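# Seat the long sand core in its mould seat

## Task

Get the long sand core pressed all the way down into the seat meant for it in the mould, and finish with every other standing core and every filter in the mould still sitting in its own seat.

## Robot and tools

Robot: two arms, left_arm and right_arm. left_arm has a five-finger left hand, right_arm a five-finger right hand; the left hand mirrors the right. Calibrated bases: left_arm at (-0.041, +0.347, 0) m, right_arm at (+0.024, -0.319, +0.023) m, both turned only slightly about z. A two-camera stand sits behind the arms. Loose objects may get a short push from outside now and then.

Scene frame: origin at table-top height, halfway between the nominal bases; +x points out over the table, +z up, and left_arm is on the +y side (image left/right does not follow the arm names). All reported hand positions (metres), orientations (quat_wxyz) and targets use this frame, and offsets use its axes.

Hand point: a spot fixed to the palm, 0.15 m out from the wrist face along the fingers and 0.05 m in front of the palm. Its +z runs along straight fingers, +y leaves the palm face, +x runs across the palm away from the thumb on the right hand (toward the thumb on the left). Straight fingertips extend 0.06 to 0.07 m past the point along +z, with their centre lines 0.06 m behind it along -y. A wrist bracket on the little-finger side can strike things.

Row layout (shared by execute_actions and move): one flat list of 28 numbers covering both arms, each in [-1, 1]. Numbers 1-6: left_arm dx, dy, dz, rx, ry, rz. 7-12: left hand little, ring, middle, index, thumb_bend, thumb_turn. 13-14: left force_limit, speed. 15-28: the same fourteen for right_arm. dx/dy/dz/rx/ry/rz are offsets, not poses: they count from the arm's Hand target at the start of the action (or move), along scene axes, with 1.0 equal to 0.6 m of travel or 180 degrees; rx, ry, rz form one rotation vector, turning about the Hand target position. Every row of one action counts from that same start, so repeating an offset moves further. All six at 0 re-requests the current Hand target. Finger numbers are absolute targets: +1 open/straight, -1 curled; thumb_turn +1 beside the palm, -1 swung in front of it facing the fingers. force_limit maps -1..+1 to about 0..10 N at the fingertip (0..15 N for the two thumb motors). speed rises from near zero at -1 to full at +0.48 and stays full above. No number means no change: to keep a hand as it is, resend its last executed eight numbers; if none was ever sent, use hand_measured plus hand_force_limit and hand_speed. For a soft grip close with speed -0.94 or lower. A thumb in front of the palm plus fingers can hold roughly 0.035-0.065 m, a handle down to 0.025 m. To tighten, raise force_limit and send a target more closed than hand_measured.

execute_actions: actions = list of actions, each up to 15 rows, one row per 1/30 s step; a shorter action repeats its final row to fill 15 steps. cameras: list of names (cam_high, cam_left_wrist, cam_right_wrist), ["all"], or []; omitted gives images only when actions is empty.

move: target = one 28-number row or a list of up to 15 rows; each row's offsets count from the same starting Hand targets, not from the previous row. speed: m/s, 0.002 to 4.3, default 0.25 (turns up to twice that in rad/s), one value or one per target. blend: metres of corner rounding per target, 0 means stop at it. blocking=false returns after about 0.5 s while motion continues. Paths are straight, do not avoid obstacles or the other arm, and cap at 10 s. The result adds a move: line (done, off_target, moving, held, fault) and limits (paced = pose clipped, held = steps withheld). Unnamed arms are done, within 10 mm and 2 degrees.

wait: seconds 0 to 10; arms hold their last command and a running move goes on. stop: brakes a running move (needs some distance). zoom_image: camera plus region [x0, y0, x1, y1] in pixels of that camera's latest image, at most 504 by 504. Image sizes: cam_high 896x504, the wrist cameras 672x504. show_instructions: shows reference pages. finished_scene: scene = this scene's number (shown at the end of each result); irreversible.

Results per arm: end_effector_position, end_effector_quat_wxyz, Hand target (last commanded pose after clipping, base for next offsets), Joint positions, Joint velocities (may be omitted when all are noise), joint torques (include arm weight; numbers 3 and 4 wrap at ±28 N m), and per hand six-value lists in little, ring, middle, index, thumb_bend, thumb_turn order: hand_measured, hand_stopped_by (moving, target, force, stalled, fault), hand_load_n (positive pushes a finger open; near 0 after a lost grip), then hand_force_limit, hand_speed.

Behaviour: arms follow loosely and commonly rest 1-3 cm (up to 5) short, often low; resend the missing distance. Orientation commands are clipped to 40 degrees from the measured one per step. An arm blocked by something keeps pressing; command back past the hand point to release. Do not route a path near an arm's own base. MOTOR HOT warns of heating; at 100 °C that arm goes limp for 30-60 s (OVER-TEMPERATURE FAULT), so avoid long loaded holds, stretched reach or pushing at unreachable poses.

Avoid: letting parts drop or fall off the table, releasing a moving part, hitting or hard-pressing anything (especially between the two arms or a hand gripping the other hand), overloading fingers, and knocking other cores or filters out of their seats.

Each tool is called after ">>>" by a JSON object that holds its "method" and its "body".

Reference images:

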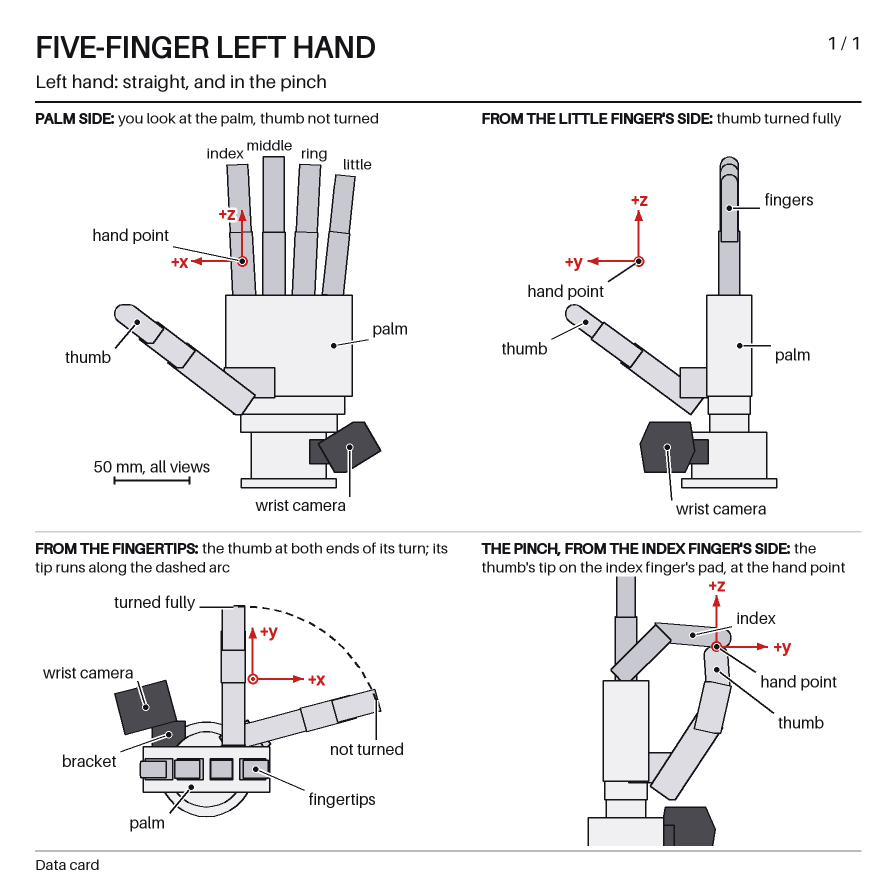

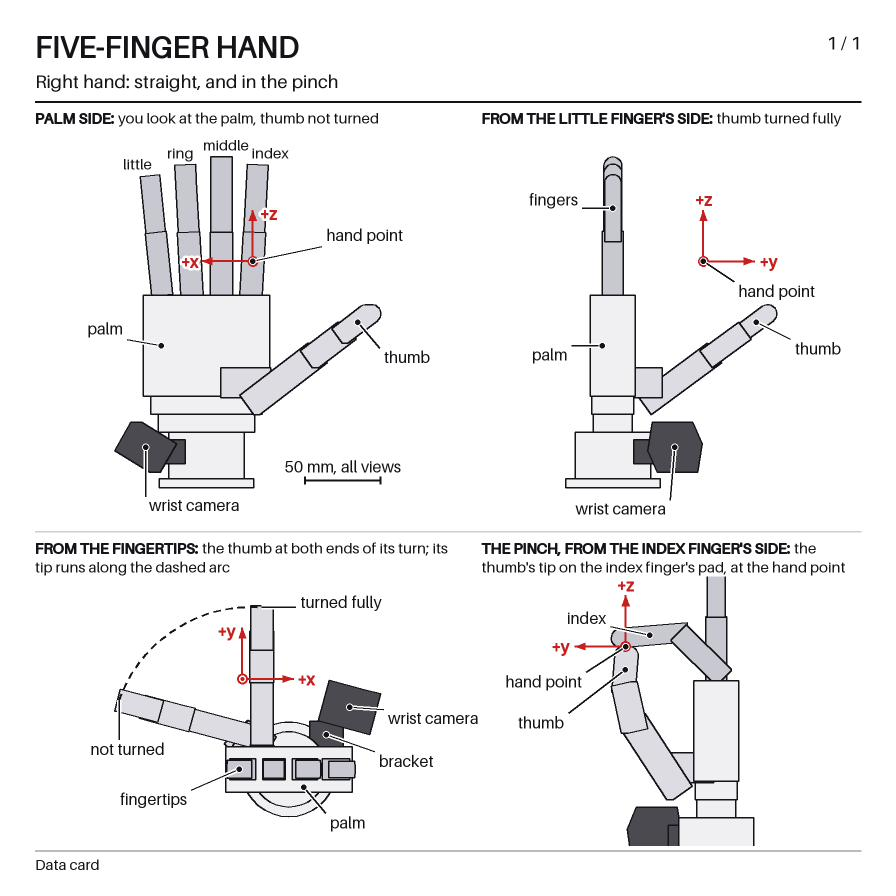

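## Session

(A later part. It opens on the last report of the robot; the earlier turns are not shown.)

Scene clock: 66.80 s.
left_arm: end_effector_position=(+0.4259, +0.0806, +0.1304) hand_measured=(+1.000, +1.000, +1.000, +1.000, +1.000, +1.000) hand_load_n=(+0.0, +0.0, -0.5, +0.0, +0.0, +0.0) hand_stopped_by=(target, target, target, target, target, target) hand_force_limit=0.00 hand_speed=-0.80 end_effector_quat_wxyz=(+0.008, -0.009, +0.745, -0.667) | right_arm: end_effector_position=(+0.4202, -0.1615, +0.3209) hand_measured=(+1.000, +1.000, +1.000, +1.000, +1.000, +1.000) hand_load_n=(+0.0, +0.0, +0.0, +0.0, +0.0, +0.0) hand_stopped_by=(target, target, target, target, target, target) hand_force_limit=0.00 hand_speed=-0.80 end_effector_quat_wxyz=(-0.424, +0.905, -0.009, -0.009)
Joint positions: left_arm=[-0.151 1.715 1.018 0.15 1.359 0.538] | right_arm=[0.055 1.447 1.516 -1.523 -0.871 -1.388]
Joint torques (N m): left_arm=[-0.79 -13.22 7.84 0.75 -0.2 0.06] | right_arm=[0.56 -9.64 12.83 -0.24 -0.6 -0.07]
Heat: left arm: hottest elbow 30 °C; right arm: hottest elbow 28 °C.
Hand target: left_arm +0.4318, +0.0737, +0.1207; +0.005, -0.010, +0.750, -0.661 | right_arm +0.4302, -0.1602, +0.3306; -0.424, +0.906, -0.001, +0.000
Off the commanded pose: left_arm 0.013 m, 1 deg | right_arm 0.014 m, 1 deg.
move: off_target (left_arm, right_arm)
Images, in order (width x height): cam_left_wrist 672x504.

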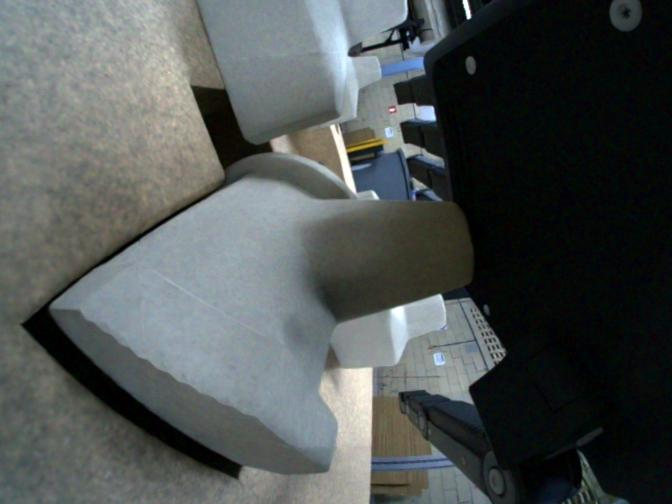

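>>> {"method": "move", "body": {"target": [0,0,-0.067,0,0,0,1,1,1,1,1,1,0,-0.8,0,0,0,0,0,0,1,1,1,1,1,1,0,-0.8], "speed": 0.05, "cameras": ["cam_left_wrist"]}}

Scene clock: 68.27 s.
left_arm: end_effector_position=(+0.4312, +0.0785, +0.1291) hand_measured=(+1.000, +1.000, +1.000, +1.000, +1.000, +1.000) hand_load_n=(+0.0, +0.0, +0.0, +0.0, +0.0, +0.0) hand_stopped_by=(target, target, target, target, target, target) hand_force_limit=0.00 hand_speed=-0.80 end_effector_quat_wxyz=(+0.024, +0.015, +0.740, -0.672) | right_arm: end_effector_position=(+0.4202, -0.1615, +0.3209) hand_measured=(+1.000, +1.000, +1.000, +1.000, +1.000, +1.000) hand_load_n=(+0.0, +0.0, -0.5, +0.0, +0.0, +0.0) hand_stopped_by=(target, target, target, target, target, target) hand_force_limit=0.00 hand_speed=-0.80 end_effector_quat_wxyz=(-0.424, +0.905, -0.009, -0.009)
Joint positions: left_arm=[-0.153 1.729 1.018 0.213 1.371 0.545] | right_arm=[0.055 1.447 1.516 -1.523 -0.871 -1.388]
Joint torques (N m): left_arm=[-0.73 -9.29 5.5 1.28 -0.65 0.14] | right_arm=[1.44 -10.52 12.67 -0.27 -0.59 -0.08]
Heat: left arm: hottest elbow 30 °C; right arm: hottest elbow 28 °C.
Hand target: left_arm +0.4317, +0.0736, +0.0804; +0.005, -0.010, +0.750, -0.661 | right_arm +0.4302, -0.1602, +0.3306; -0.424, +0.906, -0.001, +0.000
Off the commanded pose: left_arm 0.049 m, 4 deg | right_arm 0.014 m, 1 deg.
move: off_target (left_arm, right_arm)
Images, in order (width x height): cam_left_wrist 672x504.

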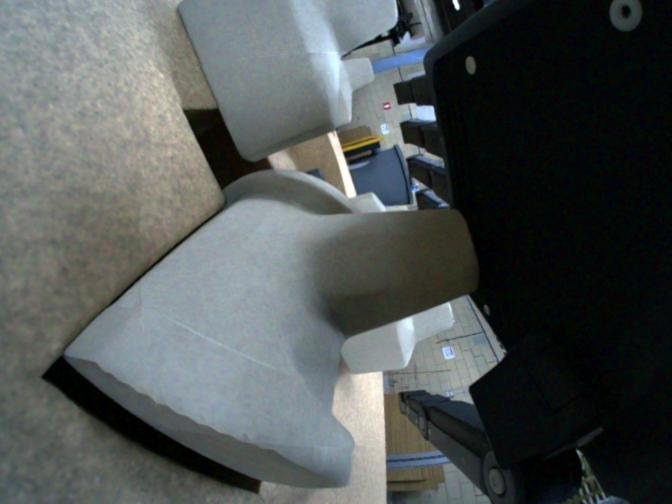

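>>> {"method": "move", "body": {"target": [0,0,-0.1,0,0,0,1,1,1,1,1,1,0,-0.8,0,0,0,0,0,0,1,1,1,1,1,1,0,-0.8], "speed": 0.05, "cameras": ["cam_left_wrist","cam_right_wrist"]}}

Scene clock: 70.27 s.
left_arm: end_effector_position=(+0.4350, +0.0764, +0.1273) hand_measured=(+1.000, +1.000, +1.000, +1.000, +1.000, +1.000) hand_load_n=(+0.0, +0.0, +0.0, +0.0, +0.0, +0.0) hand_stopped_by=(target, target, target, target, target, target) hand_force_limit=0.00 hand_speed=-0.80 end_effector_quat_wxyz=(+0.046, +0.056, +0.727, -0.682) | right_arm: end_effector_position=(+0.4202, -0.1615, +0.3209) hand_measured=(+1.000, +1.000, +1.000, +1.000, +1.000, +1.000) hand_load_n=(+0.0, +0.0, +0.0, +0.0, +0.0, +0.0) hand_stopped_by=(target, target, target, target, target, target) hand_force_limit=0.00 hand_speed=-0.80 end_effector_quat_wxyz=(-0.424, +0.905, -0.009, -0.009)
Joint positions: left_arm=[-0.153 1.75 1.008 0.338 1.407 0.544] | right_arm=[0.055 1.447 1.516 -1.523 -0.871 -1.388]
Joint torques (N m): left_arm=[-0.5 -3.9 2.58 0.9 -1.9 0.4] | right_arm=[1.2 -9.64 12.78 0.1 -0.62 -0.07]
Heat: left arm: hottest elbow 30 °C; right arm: hottest elbow 28 °C.
Hand target: left_arm +0.4318, +0.0736, +0.0205; +0.005, -0.010, +0.750, -0.661 | right_arm +0.4302, -0.1602, +0.3306; -0.424, +0.906, -0.001, +0.000
Off the commanded pose: left_arm 0.107 m, 10 deg | right_arm 0.014 m, 1 deg.
move: off_target (left_arm, right_arm)
Images, in order (width x height): cam_left_wrist 672x504, cam_right_wrist 672x504.

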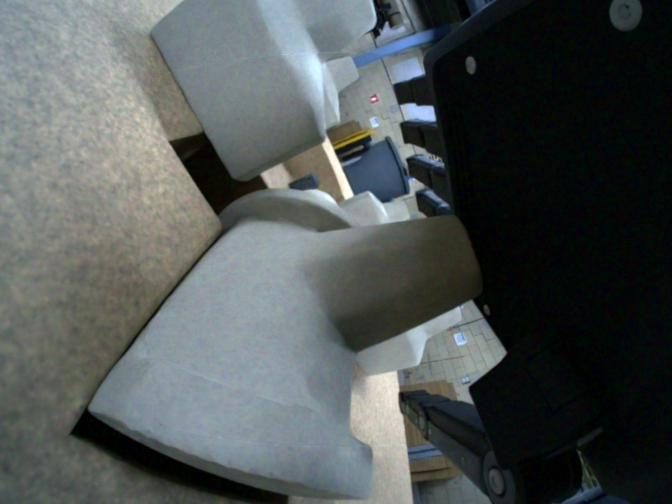

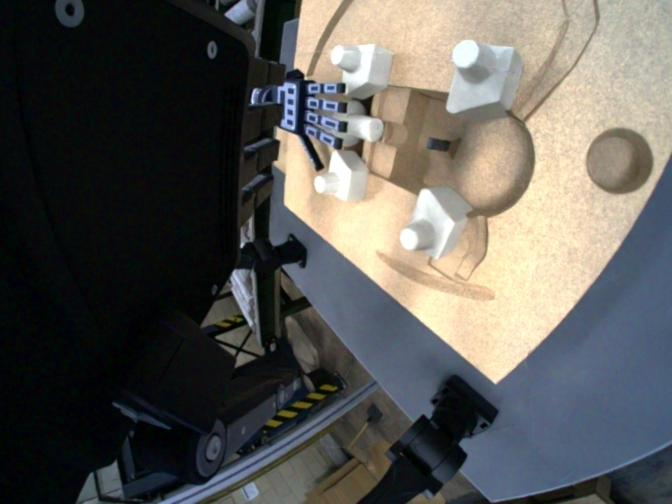

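>>> {"method": "move", "body": {"target": [[0,0,0.2,0,0,0,1,1,1,1,1,1,0,-0.8,0,0,0,0,0,0,1,1,1,1,1,1,0,-0.8],[0,0.03,0.35,0,0,0,1,1,1,1,1,1,0,-0.8,0,0,0,0,0,0,1,1,1,1,1,1,0,-0.8],[-0.035,0.4,0.38,0.06,0,0,1,1,1,1,1,1,0,-0.8,-0.02,0.267,-0.2,0.222,0,0,1,1,1,1,1,1,0,-0.8]], "speed": 0.2, "blend": [0.02,0.03,0], "cameras": ["all"]}}

Scene clock: 76.27 s.
left_arm: end_effector_position=(+0.3983, +0.3090, +0.2384) hand_measured=(+1.000, +1.000, +1.000, +1.000, +1.000, +1.000) hand_load_n=(+0.0, +0.0, +0.0, +0.0, +0.0, +0.0) hand_stopped_by=(target, target, target, target, target, target) hand_force_limit=0.00 hand_speed=-0.80 end_effector_quat_wxyz=(+0.048, -0.061, +0.823, -0.563) | right_arm: end_effector_position=(+0.4164, -0.0001, +0.2165) hand_measured=(+1.000, +1.000, +1.000, +1.000, +1.000, +1.000) hand_load_n=(+0.0, +0.0, +0.0, +0.0, +0.0, -0.5) hand_stopped_by=(target, target, target, target, target, target) hand_force_limit=0.00 hand_speed=-0.80 end_effector_quat_wxyz=(+0.707, -0.707, -0.004, -0.002)
Joint positions: left_arm=[0.281 1.613 1.429 -1.671 1.185 1.888] | right_arm=[0.234 1.555 0.818 0.74 -1.286 -0.004]
Joint torques (N m): left_arm=[0.21 -13.57 10.35 -0.27 0.63 -0.01] | right_arm=[0.73 -10.17 7.05 1.83 0.07 0.11]
Heat: left arm: hottest elbow 30 °C; right arm: hottest elbow 28 °C.
Hand target: left_arm +0.4107, +0.3136, +0.2484; +0.006, -0.010, +0.809, -0.588 | right_arm +0.4182, +0.0001, +0.2105; +0.708, -0.706, +0.000, +0.000
Off the commanded pose: left_arm 0.017 m, 8 deg | right_arm 0.006 m, 1 deg.
joint sent to its limit (left arm) — joint 4 (wrist pitch), lower limit. The joint targets are off in orientation, not in position.
move: off_target (left_arm)

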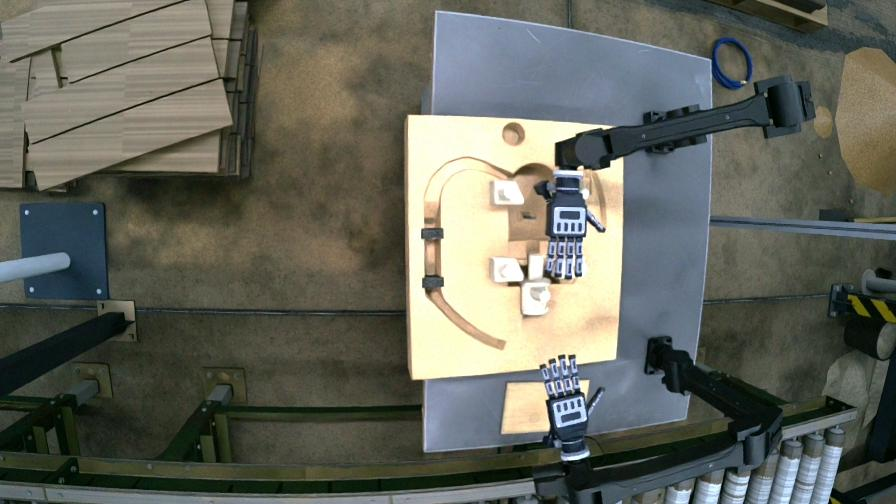

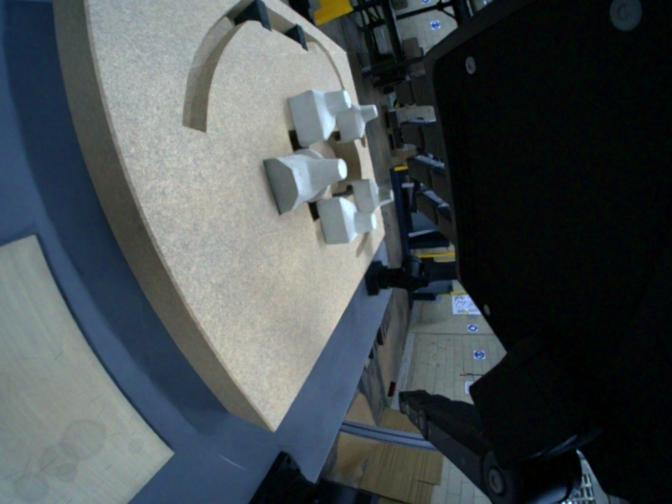

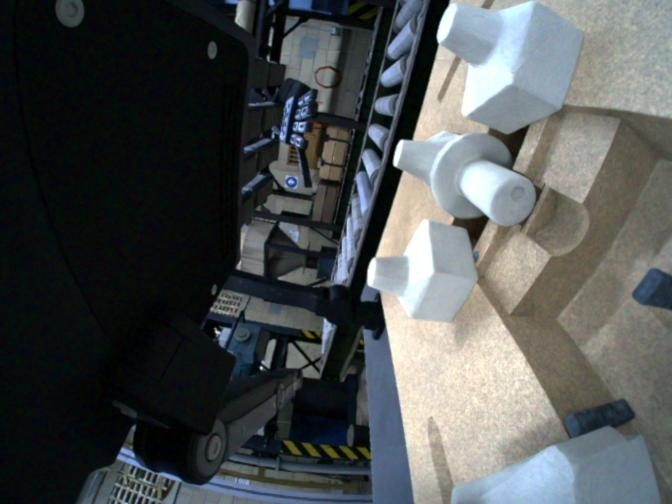

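>>> {"method": "zoom_image", "body": {"camera": "cam_right_wrist", "region": [380, 80, 640, 340]}}

>>> {"method": "zoom_image", "body": {"camera": "cam_high", "region": [490, 240, 590, 330]}}

>>> {"method": "zoom_image", "body": {"camera": "cam_left_wrist", "region": [240, 60, 400, 260]}}

Scaled by 1.938 from the camera's 672x504 image, which has a finer 960x720 frame.

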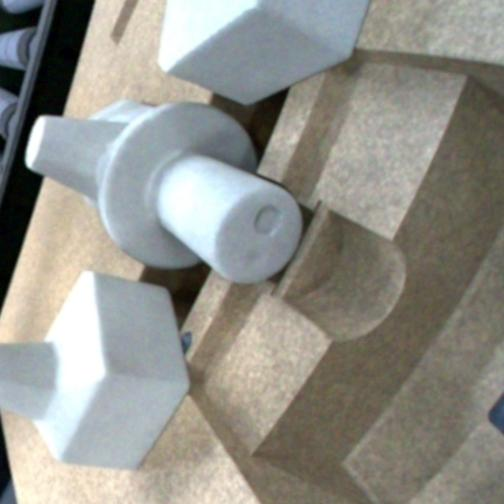

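Scaled by 5.040.

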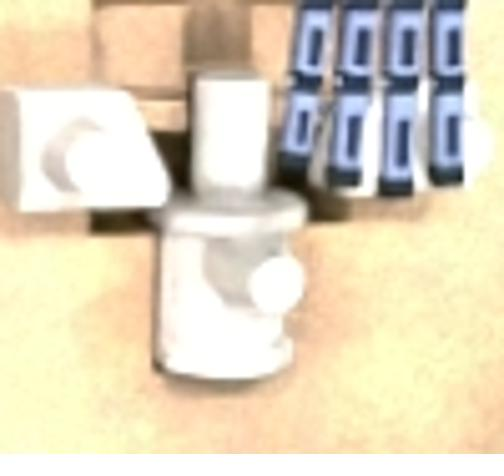

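Scaled by 2.520 from the camera's 672x504 image, which has a finer 960x720 frame.

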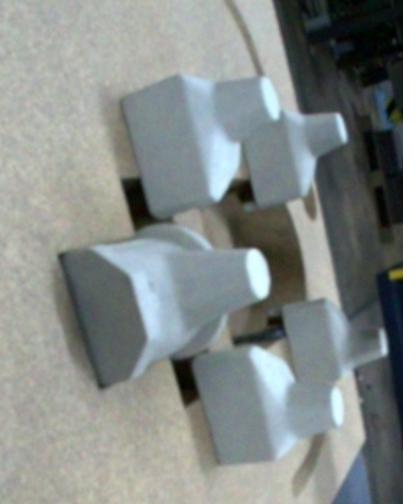

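>>> {"method": "zoom_image", "body": {"camera": "cam_right_wrist", "region": [440, 200, 540, 300]}}

>>> {"method": "zoom_image", "body": {"camera": "cam_right_wrist", "region": [460, 90, 560, 190]}}

>>> {"method": "zoom_image", "body": {"camera": "cam_right_wrist", "region": [440, 240, 672, 480]}}

Scaled by 5.040 from the camera's 672x504 image, which has a finer 960x720 frame.

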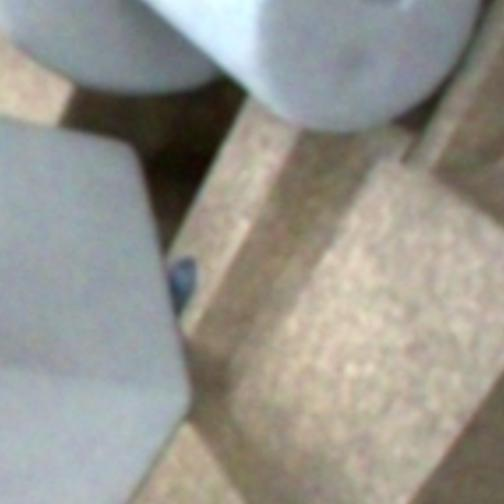

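Scaled by 5.040 from the camera's 672x504 image, which has a finer 960x720 frame.

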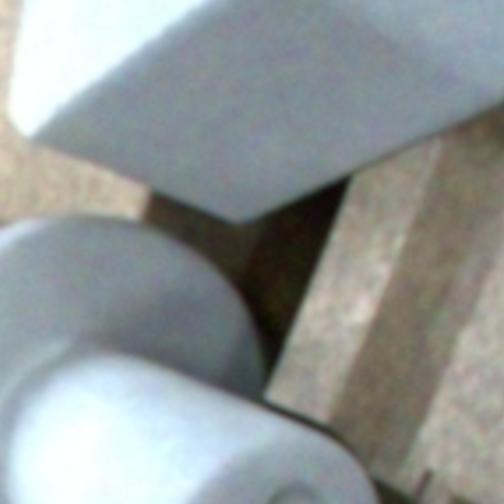

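Scaled by 2.100 from the camera's 672x504 image, which has a finer 960x720 frame.

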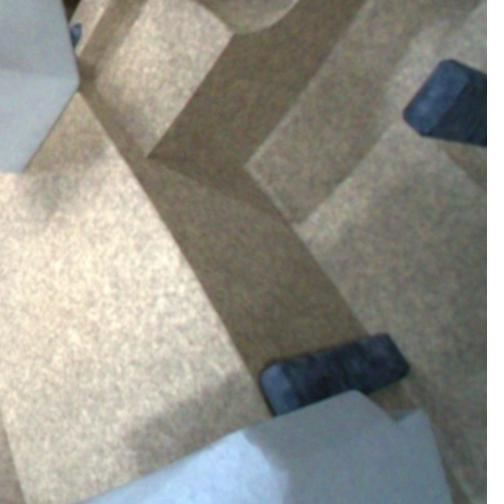

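>>> {"method": "move", "body": {"target": [[0,0,0.03,0,0,0,-0.5,-0.5,0.5,0.5,1,-1,0,0,0.02,-0.267,0.2,-0.222,0,0,1,1,1,1,1,1,0,-0.8],[0.0655,-0.343,-0.01,0.1,0,0,-0.5,-0.5,0.5,0.5,1,-1,0,0,0.02,-0.267,0.2,-0.222,0,0,1,1,1,1,1,1,0,-0.8]], "speed": 0.2, "cameras": ["all"]}}

Scene clock: 86.93 s.
left_arm: end_effector_position=(+0.4318, +0.1112, +0.2294) hand_measured=(-0.500, -0.500, +0.500, +0.500, +1.000, -1.000) hand_load_n=(+0.0, +0.0, +0.0, +0.0, +0.0, +0.0) hand_stopped_by=(target, target, target, target, target, target) hand_force_limit=0.00 hand_speed=0.00 end_effector_quat_wxyz=(-0.011, -0.014, +0.893, -0.451) | right_arm: end_effector_position=(+0.4187, -0.1573, +0.3207) hand_measured=(+1.000, +1.000, +1.000, +1.000, +1.000, +1.000) hand_load_n=(+0.0, -0.5, +0.0, +0.0, +0.0, +0.0) hand_stopped_by=(target, target, target, target, target, target) hand_force_limit=0.00 hand_speed=-0.80 end_effector_quat_wxyz=(-0.424, +0.906, -0.004, -0.011)
Joint positions: left_arm=[-0.215 1.65 1.546 -1.188 0.905 1.181] | right_arm=[0.065 1.447 1.516 -1.522 -0.87 -1.389]
Joint torques (N m): left_arm=[0.26 -15.21 11.45 1.09 0.5 -0.14] | right_arm=[-0.26 -10.64 12.51 -0.43 -0.65 0]
Heat: left arm: hottest elbow 31 °C; right arm: hottest elbow 28 °C.
Hand target: left_arm +0.4501, +0.1079, +0.2425; +0.008, -0.009, +0.891, -0.454 | right_arm +0.4302, -0.1602, +0.3306; -0.424, +0.906, +0.000, +0.000
Off the commanded pose: left_arm 0.023 m, 2 deg | right_arm 0.015 m, 1 deg.
move: off_target (left_arm, right_arm)

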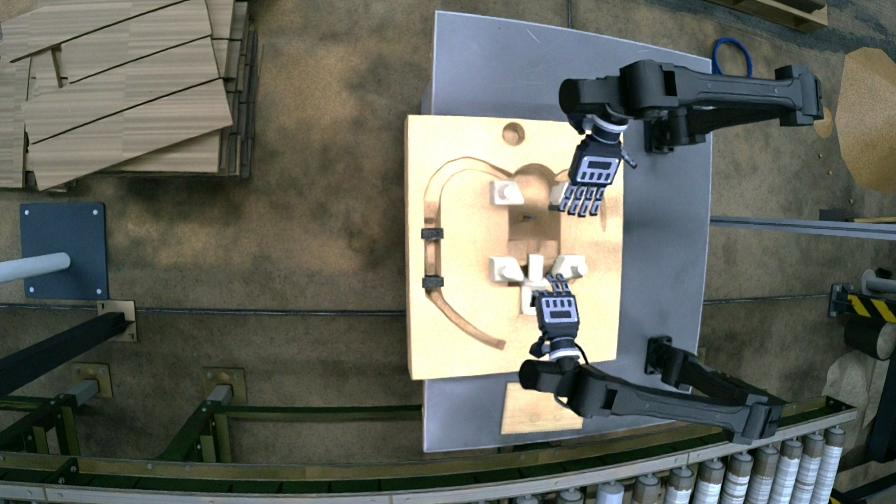

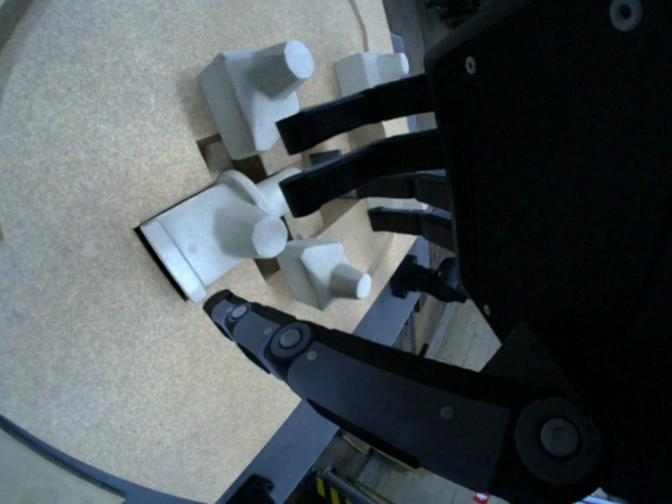

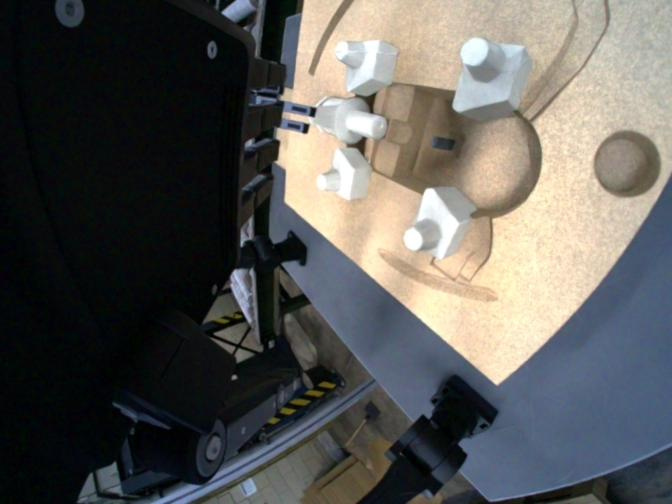

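>>> {"method": "move", "body": {"target": [0.022,-0.003,-0.05,0,0,0,-0.5,-0.5,0.5,0.5,1,-1,0,0,0,0,0,0,0,0,1,1,1,1,1,1,0,-0.8], "speed": 0.1, "cameras": ["all"]}}

>>> {"method": "zoom_image", "body": {"camera": "cam_high", "region": [490, 230, 610, 350]}}

Scene clock: 88.37 s.
left_arm: end_effector_position=(+0.4498, +0.1071, +0.2072) hand_measured=(-0.500, -0.500, +0.500, +0.500, +1.000, -1.000) hand_load_n=(+0.0, +0.0, +0.0, +0.0, +0.0, +0.0) hand_stopped_by=(target, target, target, target, target, target) hand_force_limit=0.00 hand_speed=0.00 end_effector_quat_wxyz=(-0.004, -0.011, +0.892, -0.452) | right_arm: end_effector_position=(+0.4187, -0.1573, +0.3207) hand_measured=(+1.000, +1.000, +1.000, +1.000, +1.000, +1.000) hand_load_n=(+0.0, +0.0, +0.0, +0.0, -0.5, +0.0) hand_stopped_by=(target, target, target, target, target, target) hand_force_limit=0.00 hand_speed=-0.80 end_effector_quat_wxyz=(-0.424, +0.906, -0.004, -0.011)
Joint positions: left_arm=[-0.215 1.696 1.546 -1.126 0.905 1.18] | right_arm=[0.065 1.447 1.516 -1.522 -0.87 -1.389]
Joint torques (N m): left_arm=[0.38 -16.03 10 1.16 0.53 -0.12] | right_arm=[-0.03 -11.16 12.77 -0.27 -0.59 -0.04]
Heat: left arm: hottest elbow 31 °C; right arm: hottest elbow 28 °C.
Hand target: left_arm +0.4633, +0.1061, +0.2126; +0.008, -0.009, +0.891, -0.454 | right_arm +0.4302, -0.1602, +0.3306; -0.424, +0.906, +0.000, +0.000
Off the commanded pose: left_arm 0.015 m, 1 deg | right_arm 0.015 m, 1 deg.
move: off_target (left_arm, right_arm)

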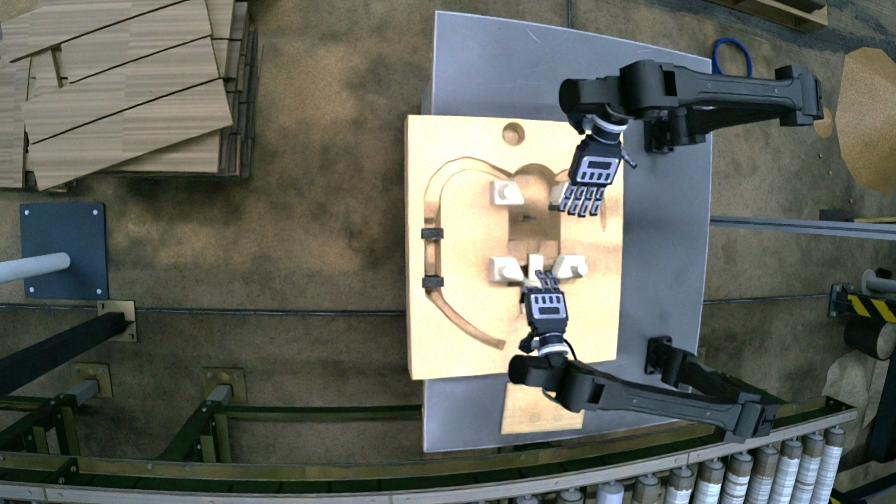

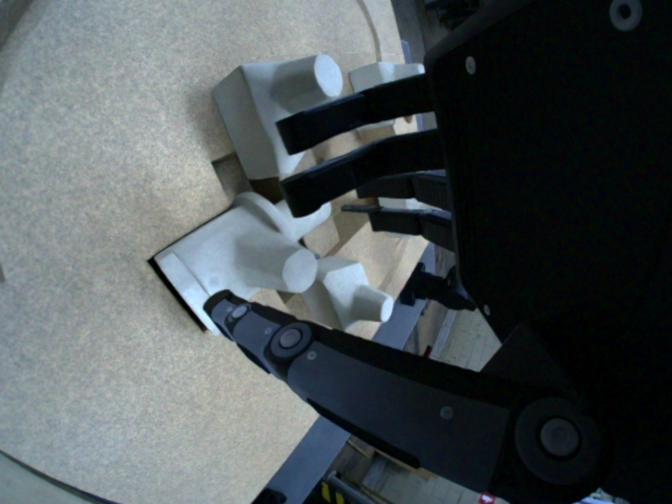

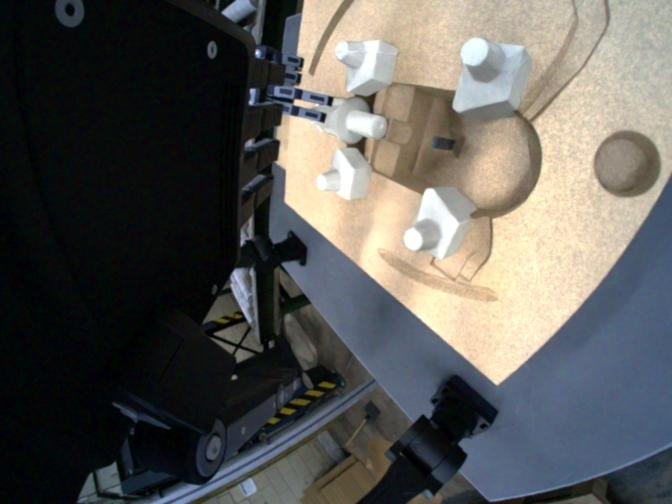

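Scaled by 4.200.

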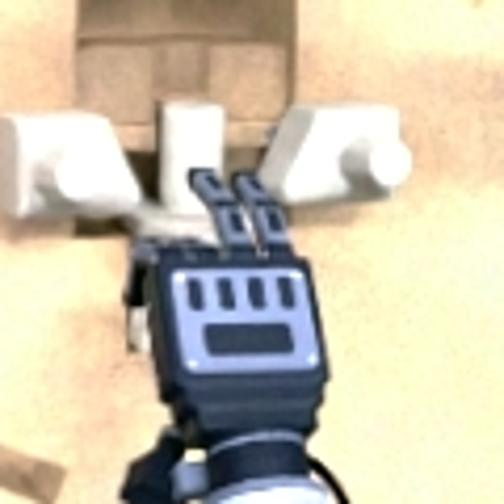

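>>> {"method": "move", "body": {"target": [0,0.002,-0.058,0,0,0,-0.5,-0.5,0.5,0.5,1,-1,0,0,0,0,0,0,0,0,1,1,1,1,1,1,0,-0.8], "speed": 0.08, "cameras": ["all"]}}

>>> {"method": "zoom_image", "body": {"camera": "cam_right_wrist", "region": [250, 40, 410, 200]}}

Scene clock: 89.67 s.
left_arm: end_effector_position=(+0.4611, +0.1045, +0.1899) hand_measured=(-0.500, -0.500, +0.500, +0.500, +1.000, -1.000) hand_load_n=(+0.0, +0.0, +0.0, +0.0, +0.0, +0.0) hand_stopped_by=(target, target, target, target, target, target) hand_force_limit=0.00 hand_speed=0.00 end_effector_quat_wxyz=(+0.013, -0.002, +0.890, -0.456) | right_arm: end_effector_position=(+0.4187, -0.1573, +0.3207) hand_measured=(+1.000, +1.000, +1.000, +1.000, +1.000, +1.000) hand_load_n=(-0.5, +0.0, +0.0, +0.0, +0.0, +0.0) hand_stopped_by=(target, target, target, target, target, target) hand_force_limit=0.00 hand_speed=-0.80 end_effector_quat_wxyz=(-0.424, +0.906, -0.004, -0.011)
Joint positions: left_arm=[-0.215 1.71 1.517 -1.043 0.905 1.18] | right_arm=[0.065 1.447 1.516 -1.522 -0.87 -1.389]
Joint torques (N m): left_arm=[0.56 -16.09 7.1 1.18 0.54 -0.09] | right_arm=[0.79 -10.93 12.75 -0.28 -0.63 -0.03]
Heat: left arm: hottest elbow 31 °C; right arm: hottest elbow 28 °C.
Hand target: left_arm +0.4632, +0.1073, +0.1777; +0.007, -0.009, +0.891, -0.454 | right_arm +0.4302, -0.1602, +0.3306; -0.424, +0.906, +0.000, +0.000
Off the commanded pose: left_arm 0.013 m, 1 deg | right_arm 0.015 m, 1 deg.
move: off_target (left_arm, right_arm)

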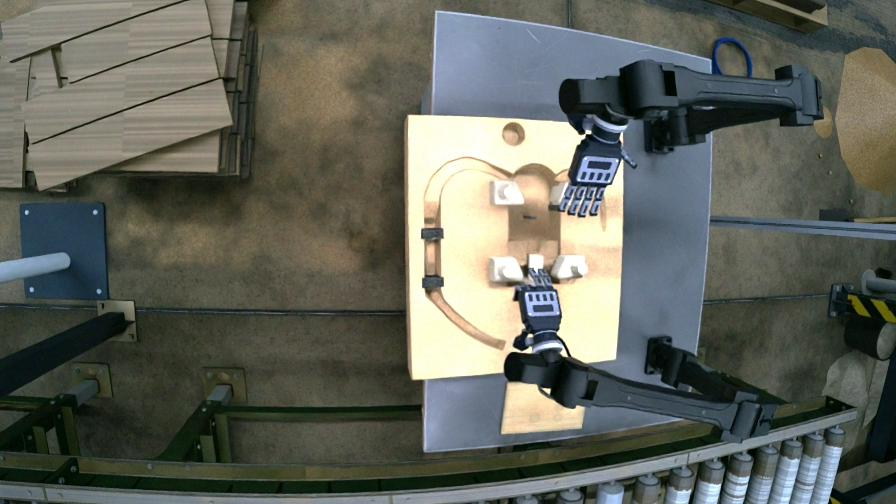

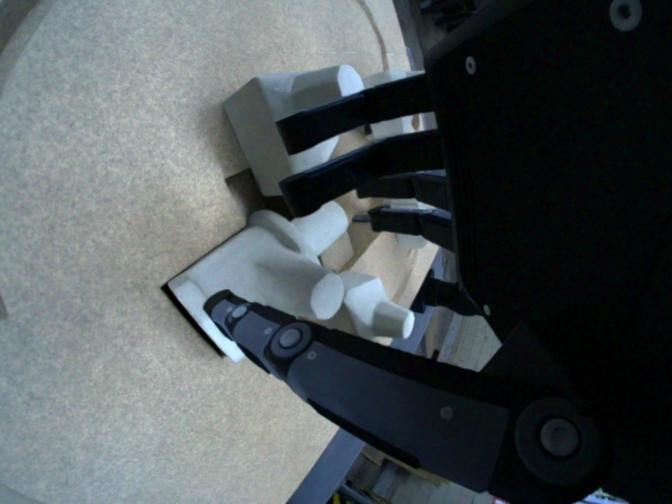

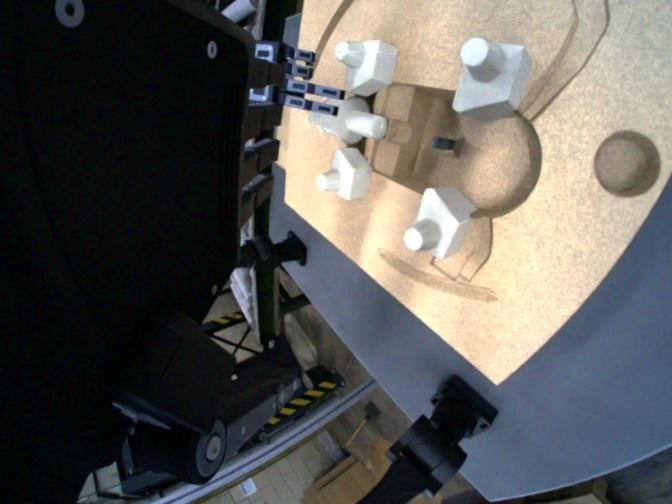

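Scaled by 3.150 from the camera's 672x504 image, which has a finer 960x720 frame.

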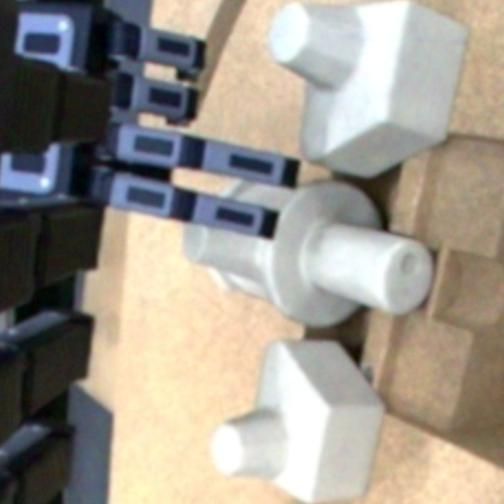

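>>> {"method": "move", "body": {"target": [-0.035,0,-0.03,0,0,0,-0.5,-0.5,0.5,0.5,1,-1,0,0,0,0,0,0,0,0,1,1,1,1,1,1,0,-0.8], "speed": 0.08, "cameras": ["all"]}}

>>> {"method": "zoom_image", "body": {"camera": "cam_right_wrist", "region": [250, 40, 410, 200]}}

Scene clock: 91.33 s.
left_arm: end_effector_position=(+0.4446, +0.1083, +0.1613) hand_measured=(-0.500, -0.500, +0.500, +0.500, +1.000, -1.000) hand_load_n=(-0.5, +0.0, +0.0, +0.0, +0.0, +0.0) hand_stopped_by=(target, target, target, target, target, target) hand_force_limit=0.00 hand_speed=0.00 end_effector_quat_wxyz=(+0.007, -0.007, +0.891, -0.455) | right_arm: end_effector_position=(+0.4187, -0.1573, +0.3207) hand_measured=(+1.000, +1.000, +1.000, +1.000, +1.000, +1.000) hand_load_n=(+0.0, +0.0, +0.0, +0.0, +0.0, +0.0) hand_stopped_by=(target, target, target, target, target, target) hand_force_limit=0.00 hand_speed=-0.80 end_effector_quat_wxyz=(-0.424, +0.906, -0.004, -0.011)
Joint positions: left_arm=[-0.215 1.691 1.415 -0.97 0.904 1.174] | right_arm=[0.065 1.447 1.516 -1.522 -0.87 -1.389]
Joint torques (N m): left_arm=[-0.09 -17.08 6.79 1.25 0.51 -0.16] | right_arm=[0.32 -10.05 12.88 -0.24 -0.59 -0.05]
Heat: left arm: hottest elbow 31 °C; right arm: hottest elbow 28 °C.
Hand target: left_arm +0.4423, +0.1073, +0.1597; +0.007, -0.009, +0.891, -0.454 | right_arm +0.4302, -0.1602, +0.3306; -0.424, +0.906, +0.000, +0.000
Off the commanded pose: left_arm 0.003 m, 0 deg | right_arm 0.015 m, 1 deg.
move: off_target (right_arm)

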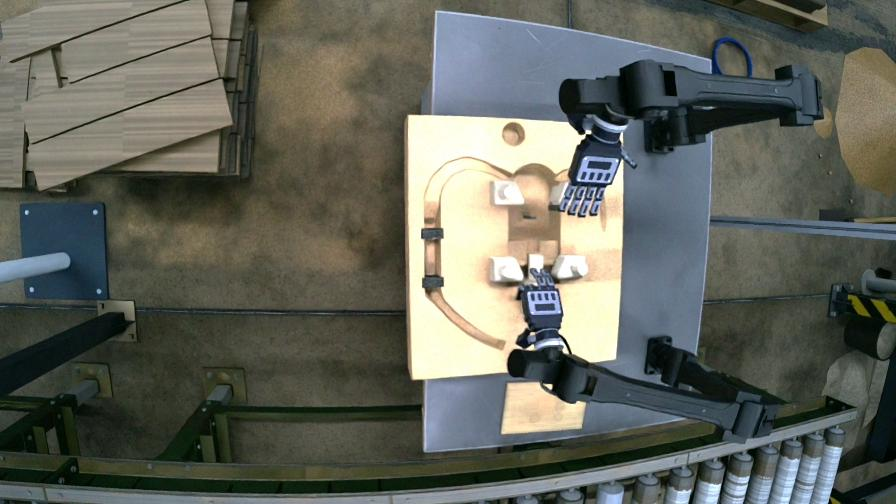

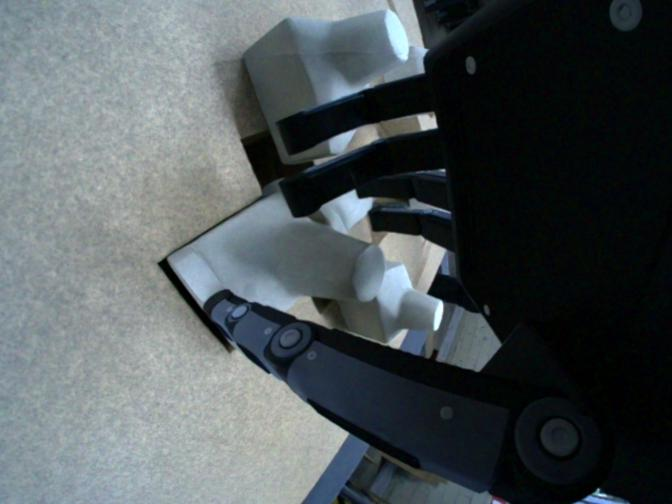

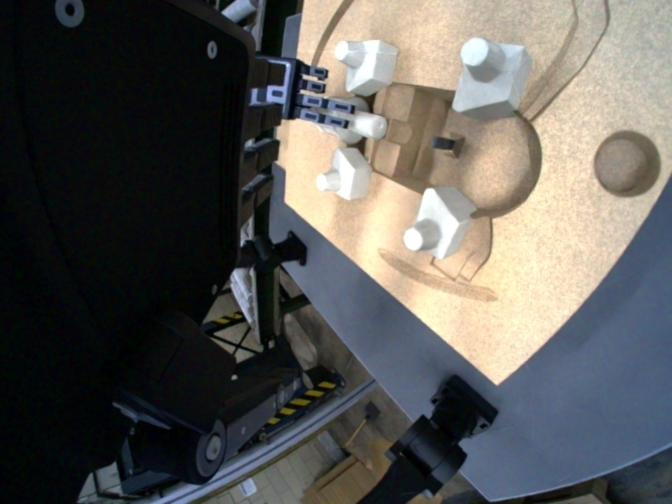

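Scaled by 3.150 from the camera's 672x504 image, which has a finer 960x720 frame.

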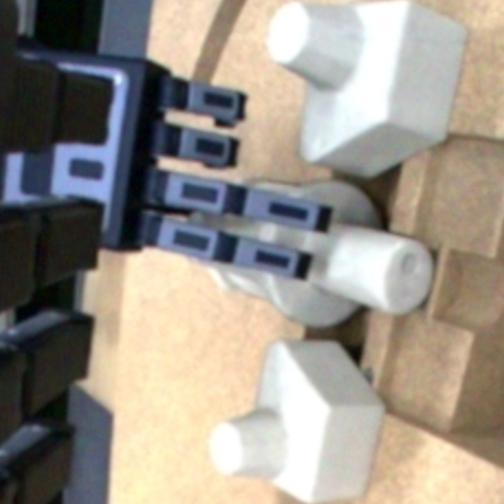

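>>> {"method": "move", "body": {"target": [0,0,0,0,0,0,-0.5,-0.5,-0.2,-0.2,-0.2,-1,-0.4,-0.8,0,0,0,0,0,0,1,1,1,1,1,1,0,-0.8], "cameras": ["all"]}}

>>> {"method": "zoom_image", "body": {"camera": "cam_right_wrist", "region": [250, 40, 410, 200]}}

Scene clock: 93.87 s.
left_arm: end_effector_position=(+0.4444, +0.1060, +0.1615) hand_measured=(-0.500, -0.500, +0.188, +0.152, +0.510, -1.000) hand_load_n=(+0.0, +0.0, +0.0, +5.0, +4.5, -0.5) hand_stopped_by=(target, target, force, force, force, target) hand_force_limit=-0.40 hand_speed=-0.80 end_effector_quat_wxyz=(+0.008, -0.006, +0.890, -0.455) | right_arm: end_effector_position=(+0.4187, -0.1573, +0.3207) hand_measured=(+1.000, +1.000, +1.000, +1.000, +1.000, +1.000) hand_load_n=(+0.0, +0.0, +0.0, +0.0, +0.0, +0.0) hand_stopped_by=(target, target, target, target, target, target) hand_force_limit=0.00 hand_speed=-0.80 end_effector_quat_wxyz=(-0.424, +0.906, -0.004, -0.011)
Joint positions: left_arm=[-0.219 1.691 1.415 -0.965 0.903 1.17] | right_arm=[0.065 1.447 1.516 -1.522 -0.87 -1.389]
Joint torques (N m): left_arm=[0.09 -17.14 6.83 1.03 0.52 -0.12] | right_arm=[0.03 -9.64 12.72 -0.08 -0.59 -0.11]
Heat: left arm: hottest elbow 31 °C; right arm: hottest elbow 28 °C.
Hand target: left_arm +0.4423, +0.1073, +0.1597; +0.007, -0.009, +0.891, -0.454 | right_arm +0.4302, -0.1602, +0.3306; -0.424, +0.906, +0.000, +0.000
Off the commanded pose: left_arm 0.003 m, 0 deg | right_arm 0.015 m, 1 deg.
move: off_target (right_arm)

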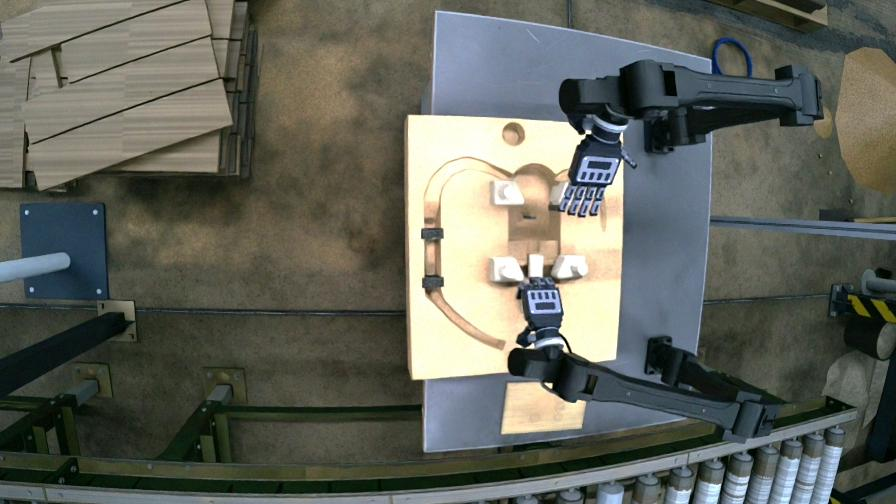

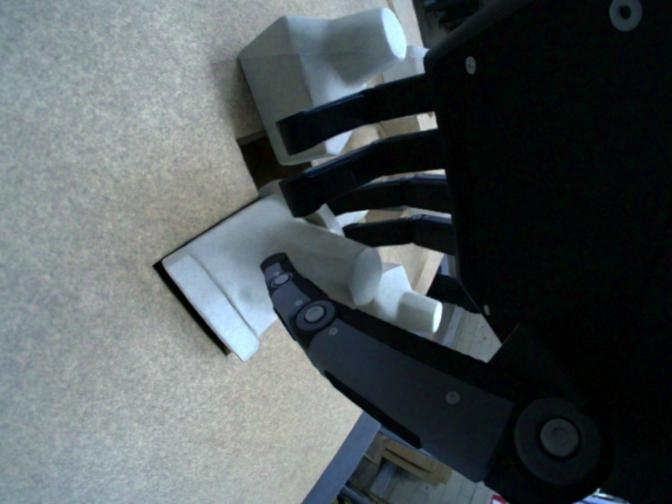

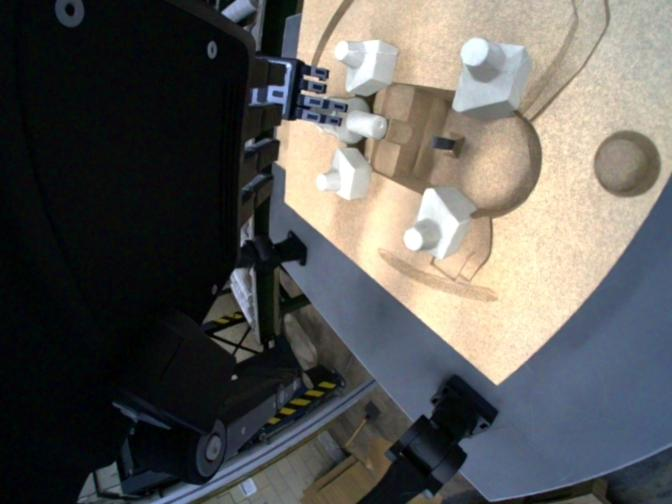

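Scaled by 3.150 from the camera's 672x504 image, which has a finer 960x720 frame.

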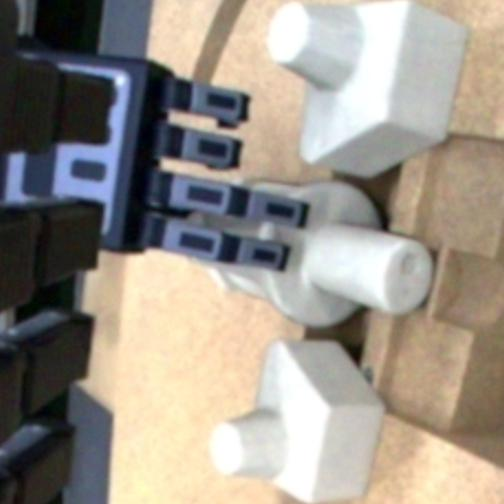

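>>> {"method": "move", "body": {"target": [0,0,0,0,0,0,-0.5,-0.5,-0.3,-0.3,-0.3,-1,0.3,-0.85,0,0,0,0,0,0,1,1,1,1,1,1,0,-0.8], "cameras": ["cam_left_wrist","cam_right_wrist"]}}

>>> {"method": "zoom_image", "body": {"camera": "cam_left_wrist", "region": [120, 130, 460, 400]}}

Scene clock: 94.73 s.
left_arm: end_effector_position=(+0.4445, +0.1060, +0.1615) hand_measured=(-0.500, -0.500, +0.150, +0.140, +0.498, -1.000) hand_load_n=(+0.0, +0.0, +7.0, +7.0, +11.0, +0.0) hand_stopped_by=(target, target, force, force, force, target) hand_force_limit=0.30 hand_speed=-0.85 end_effector_quat_wxyz=(+0.008, -0.006, +0.890, -0.455) | right_arm: end_effector_position=(+0.4187, -0.1573, +0.3207) hand_measured=(+1.000, +1.000, +1.000, +1.000, +1.000, +1.000) hand_load_n=(+0.0, +0.0, +0.0, +0.0, +0.0, -0.5) hand_stopped_by=(target, target, target, target, target, target) hand_force_limit=0.00 hand_speed=-0.80 end_effector_quat_wxyz=(-0.424, +0.906, -0.004, -0.011)
Joint positions: left_arm=[-0.219 1.691 1.415 -0.965 0.903 1.17] | right_arm=[0.065 1.447 1.516 -1.522 -0.87 -1.389]
Joint torques (N m): left_arm=[0.26 -17.08 6.78 1.06 0.52 -0.11] | right_arm=[0.73 -10.64 12.78 -0.34 -0.61 -0.03]
Heat: left arm: hottest elbow 31 °C; right arm: hottest elbow 28 °C.
Hand target: left_arm +0.4423, +0.1073, +0.1596; +0.008, -0.009, +0.891, -0.454 | right_arm +0.4302, -0.1602, +0.3306; -0.424, +0.906, +0.000, +0.000
Off the commanded pose: left_arm 0.003 m, 0 deg | right_arm 0.015 m, 1 deg.
move: off_target (right_arm)
Images, in order (width x height): cam_left_wrist 672x504, cam_right_wrist 672x504.

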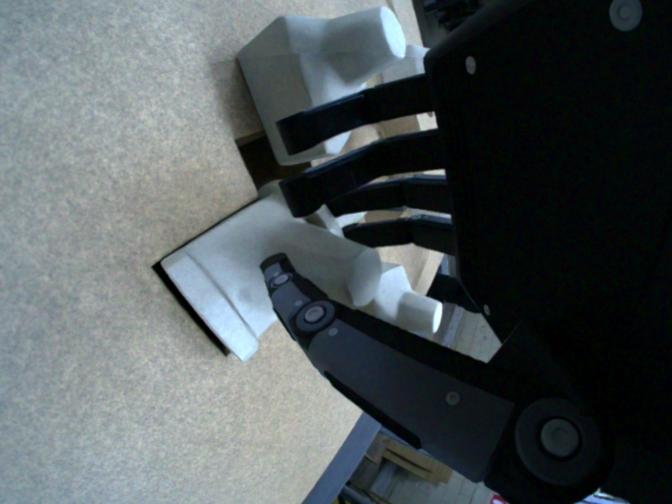

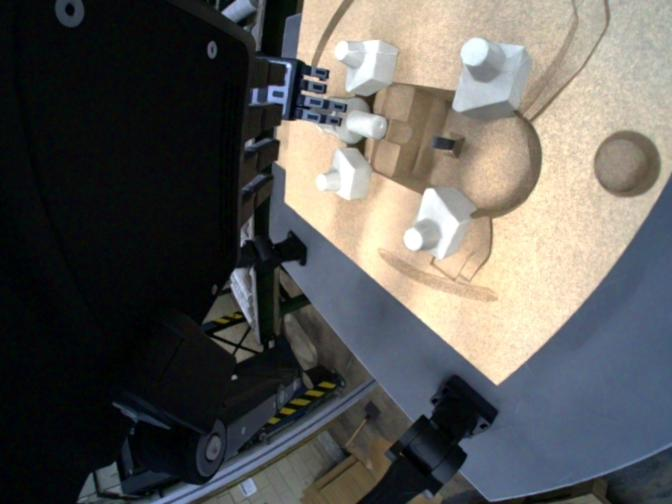

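Scaled by 1.482 from the camera's 672x504 image, which has a finer 960x720 frame.

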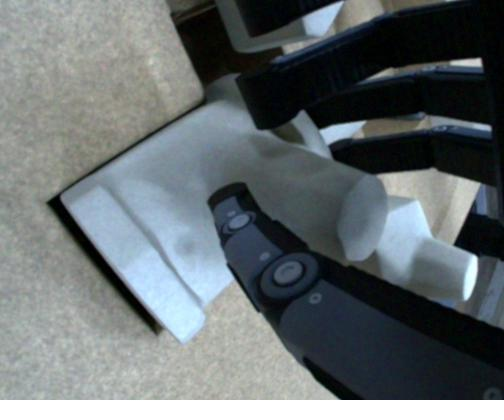

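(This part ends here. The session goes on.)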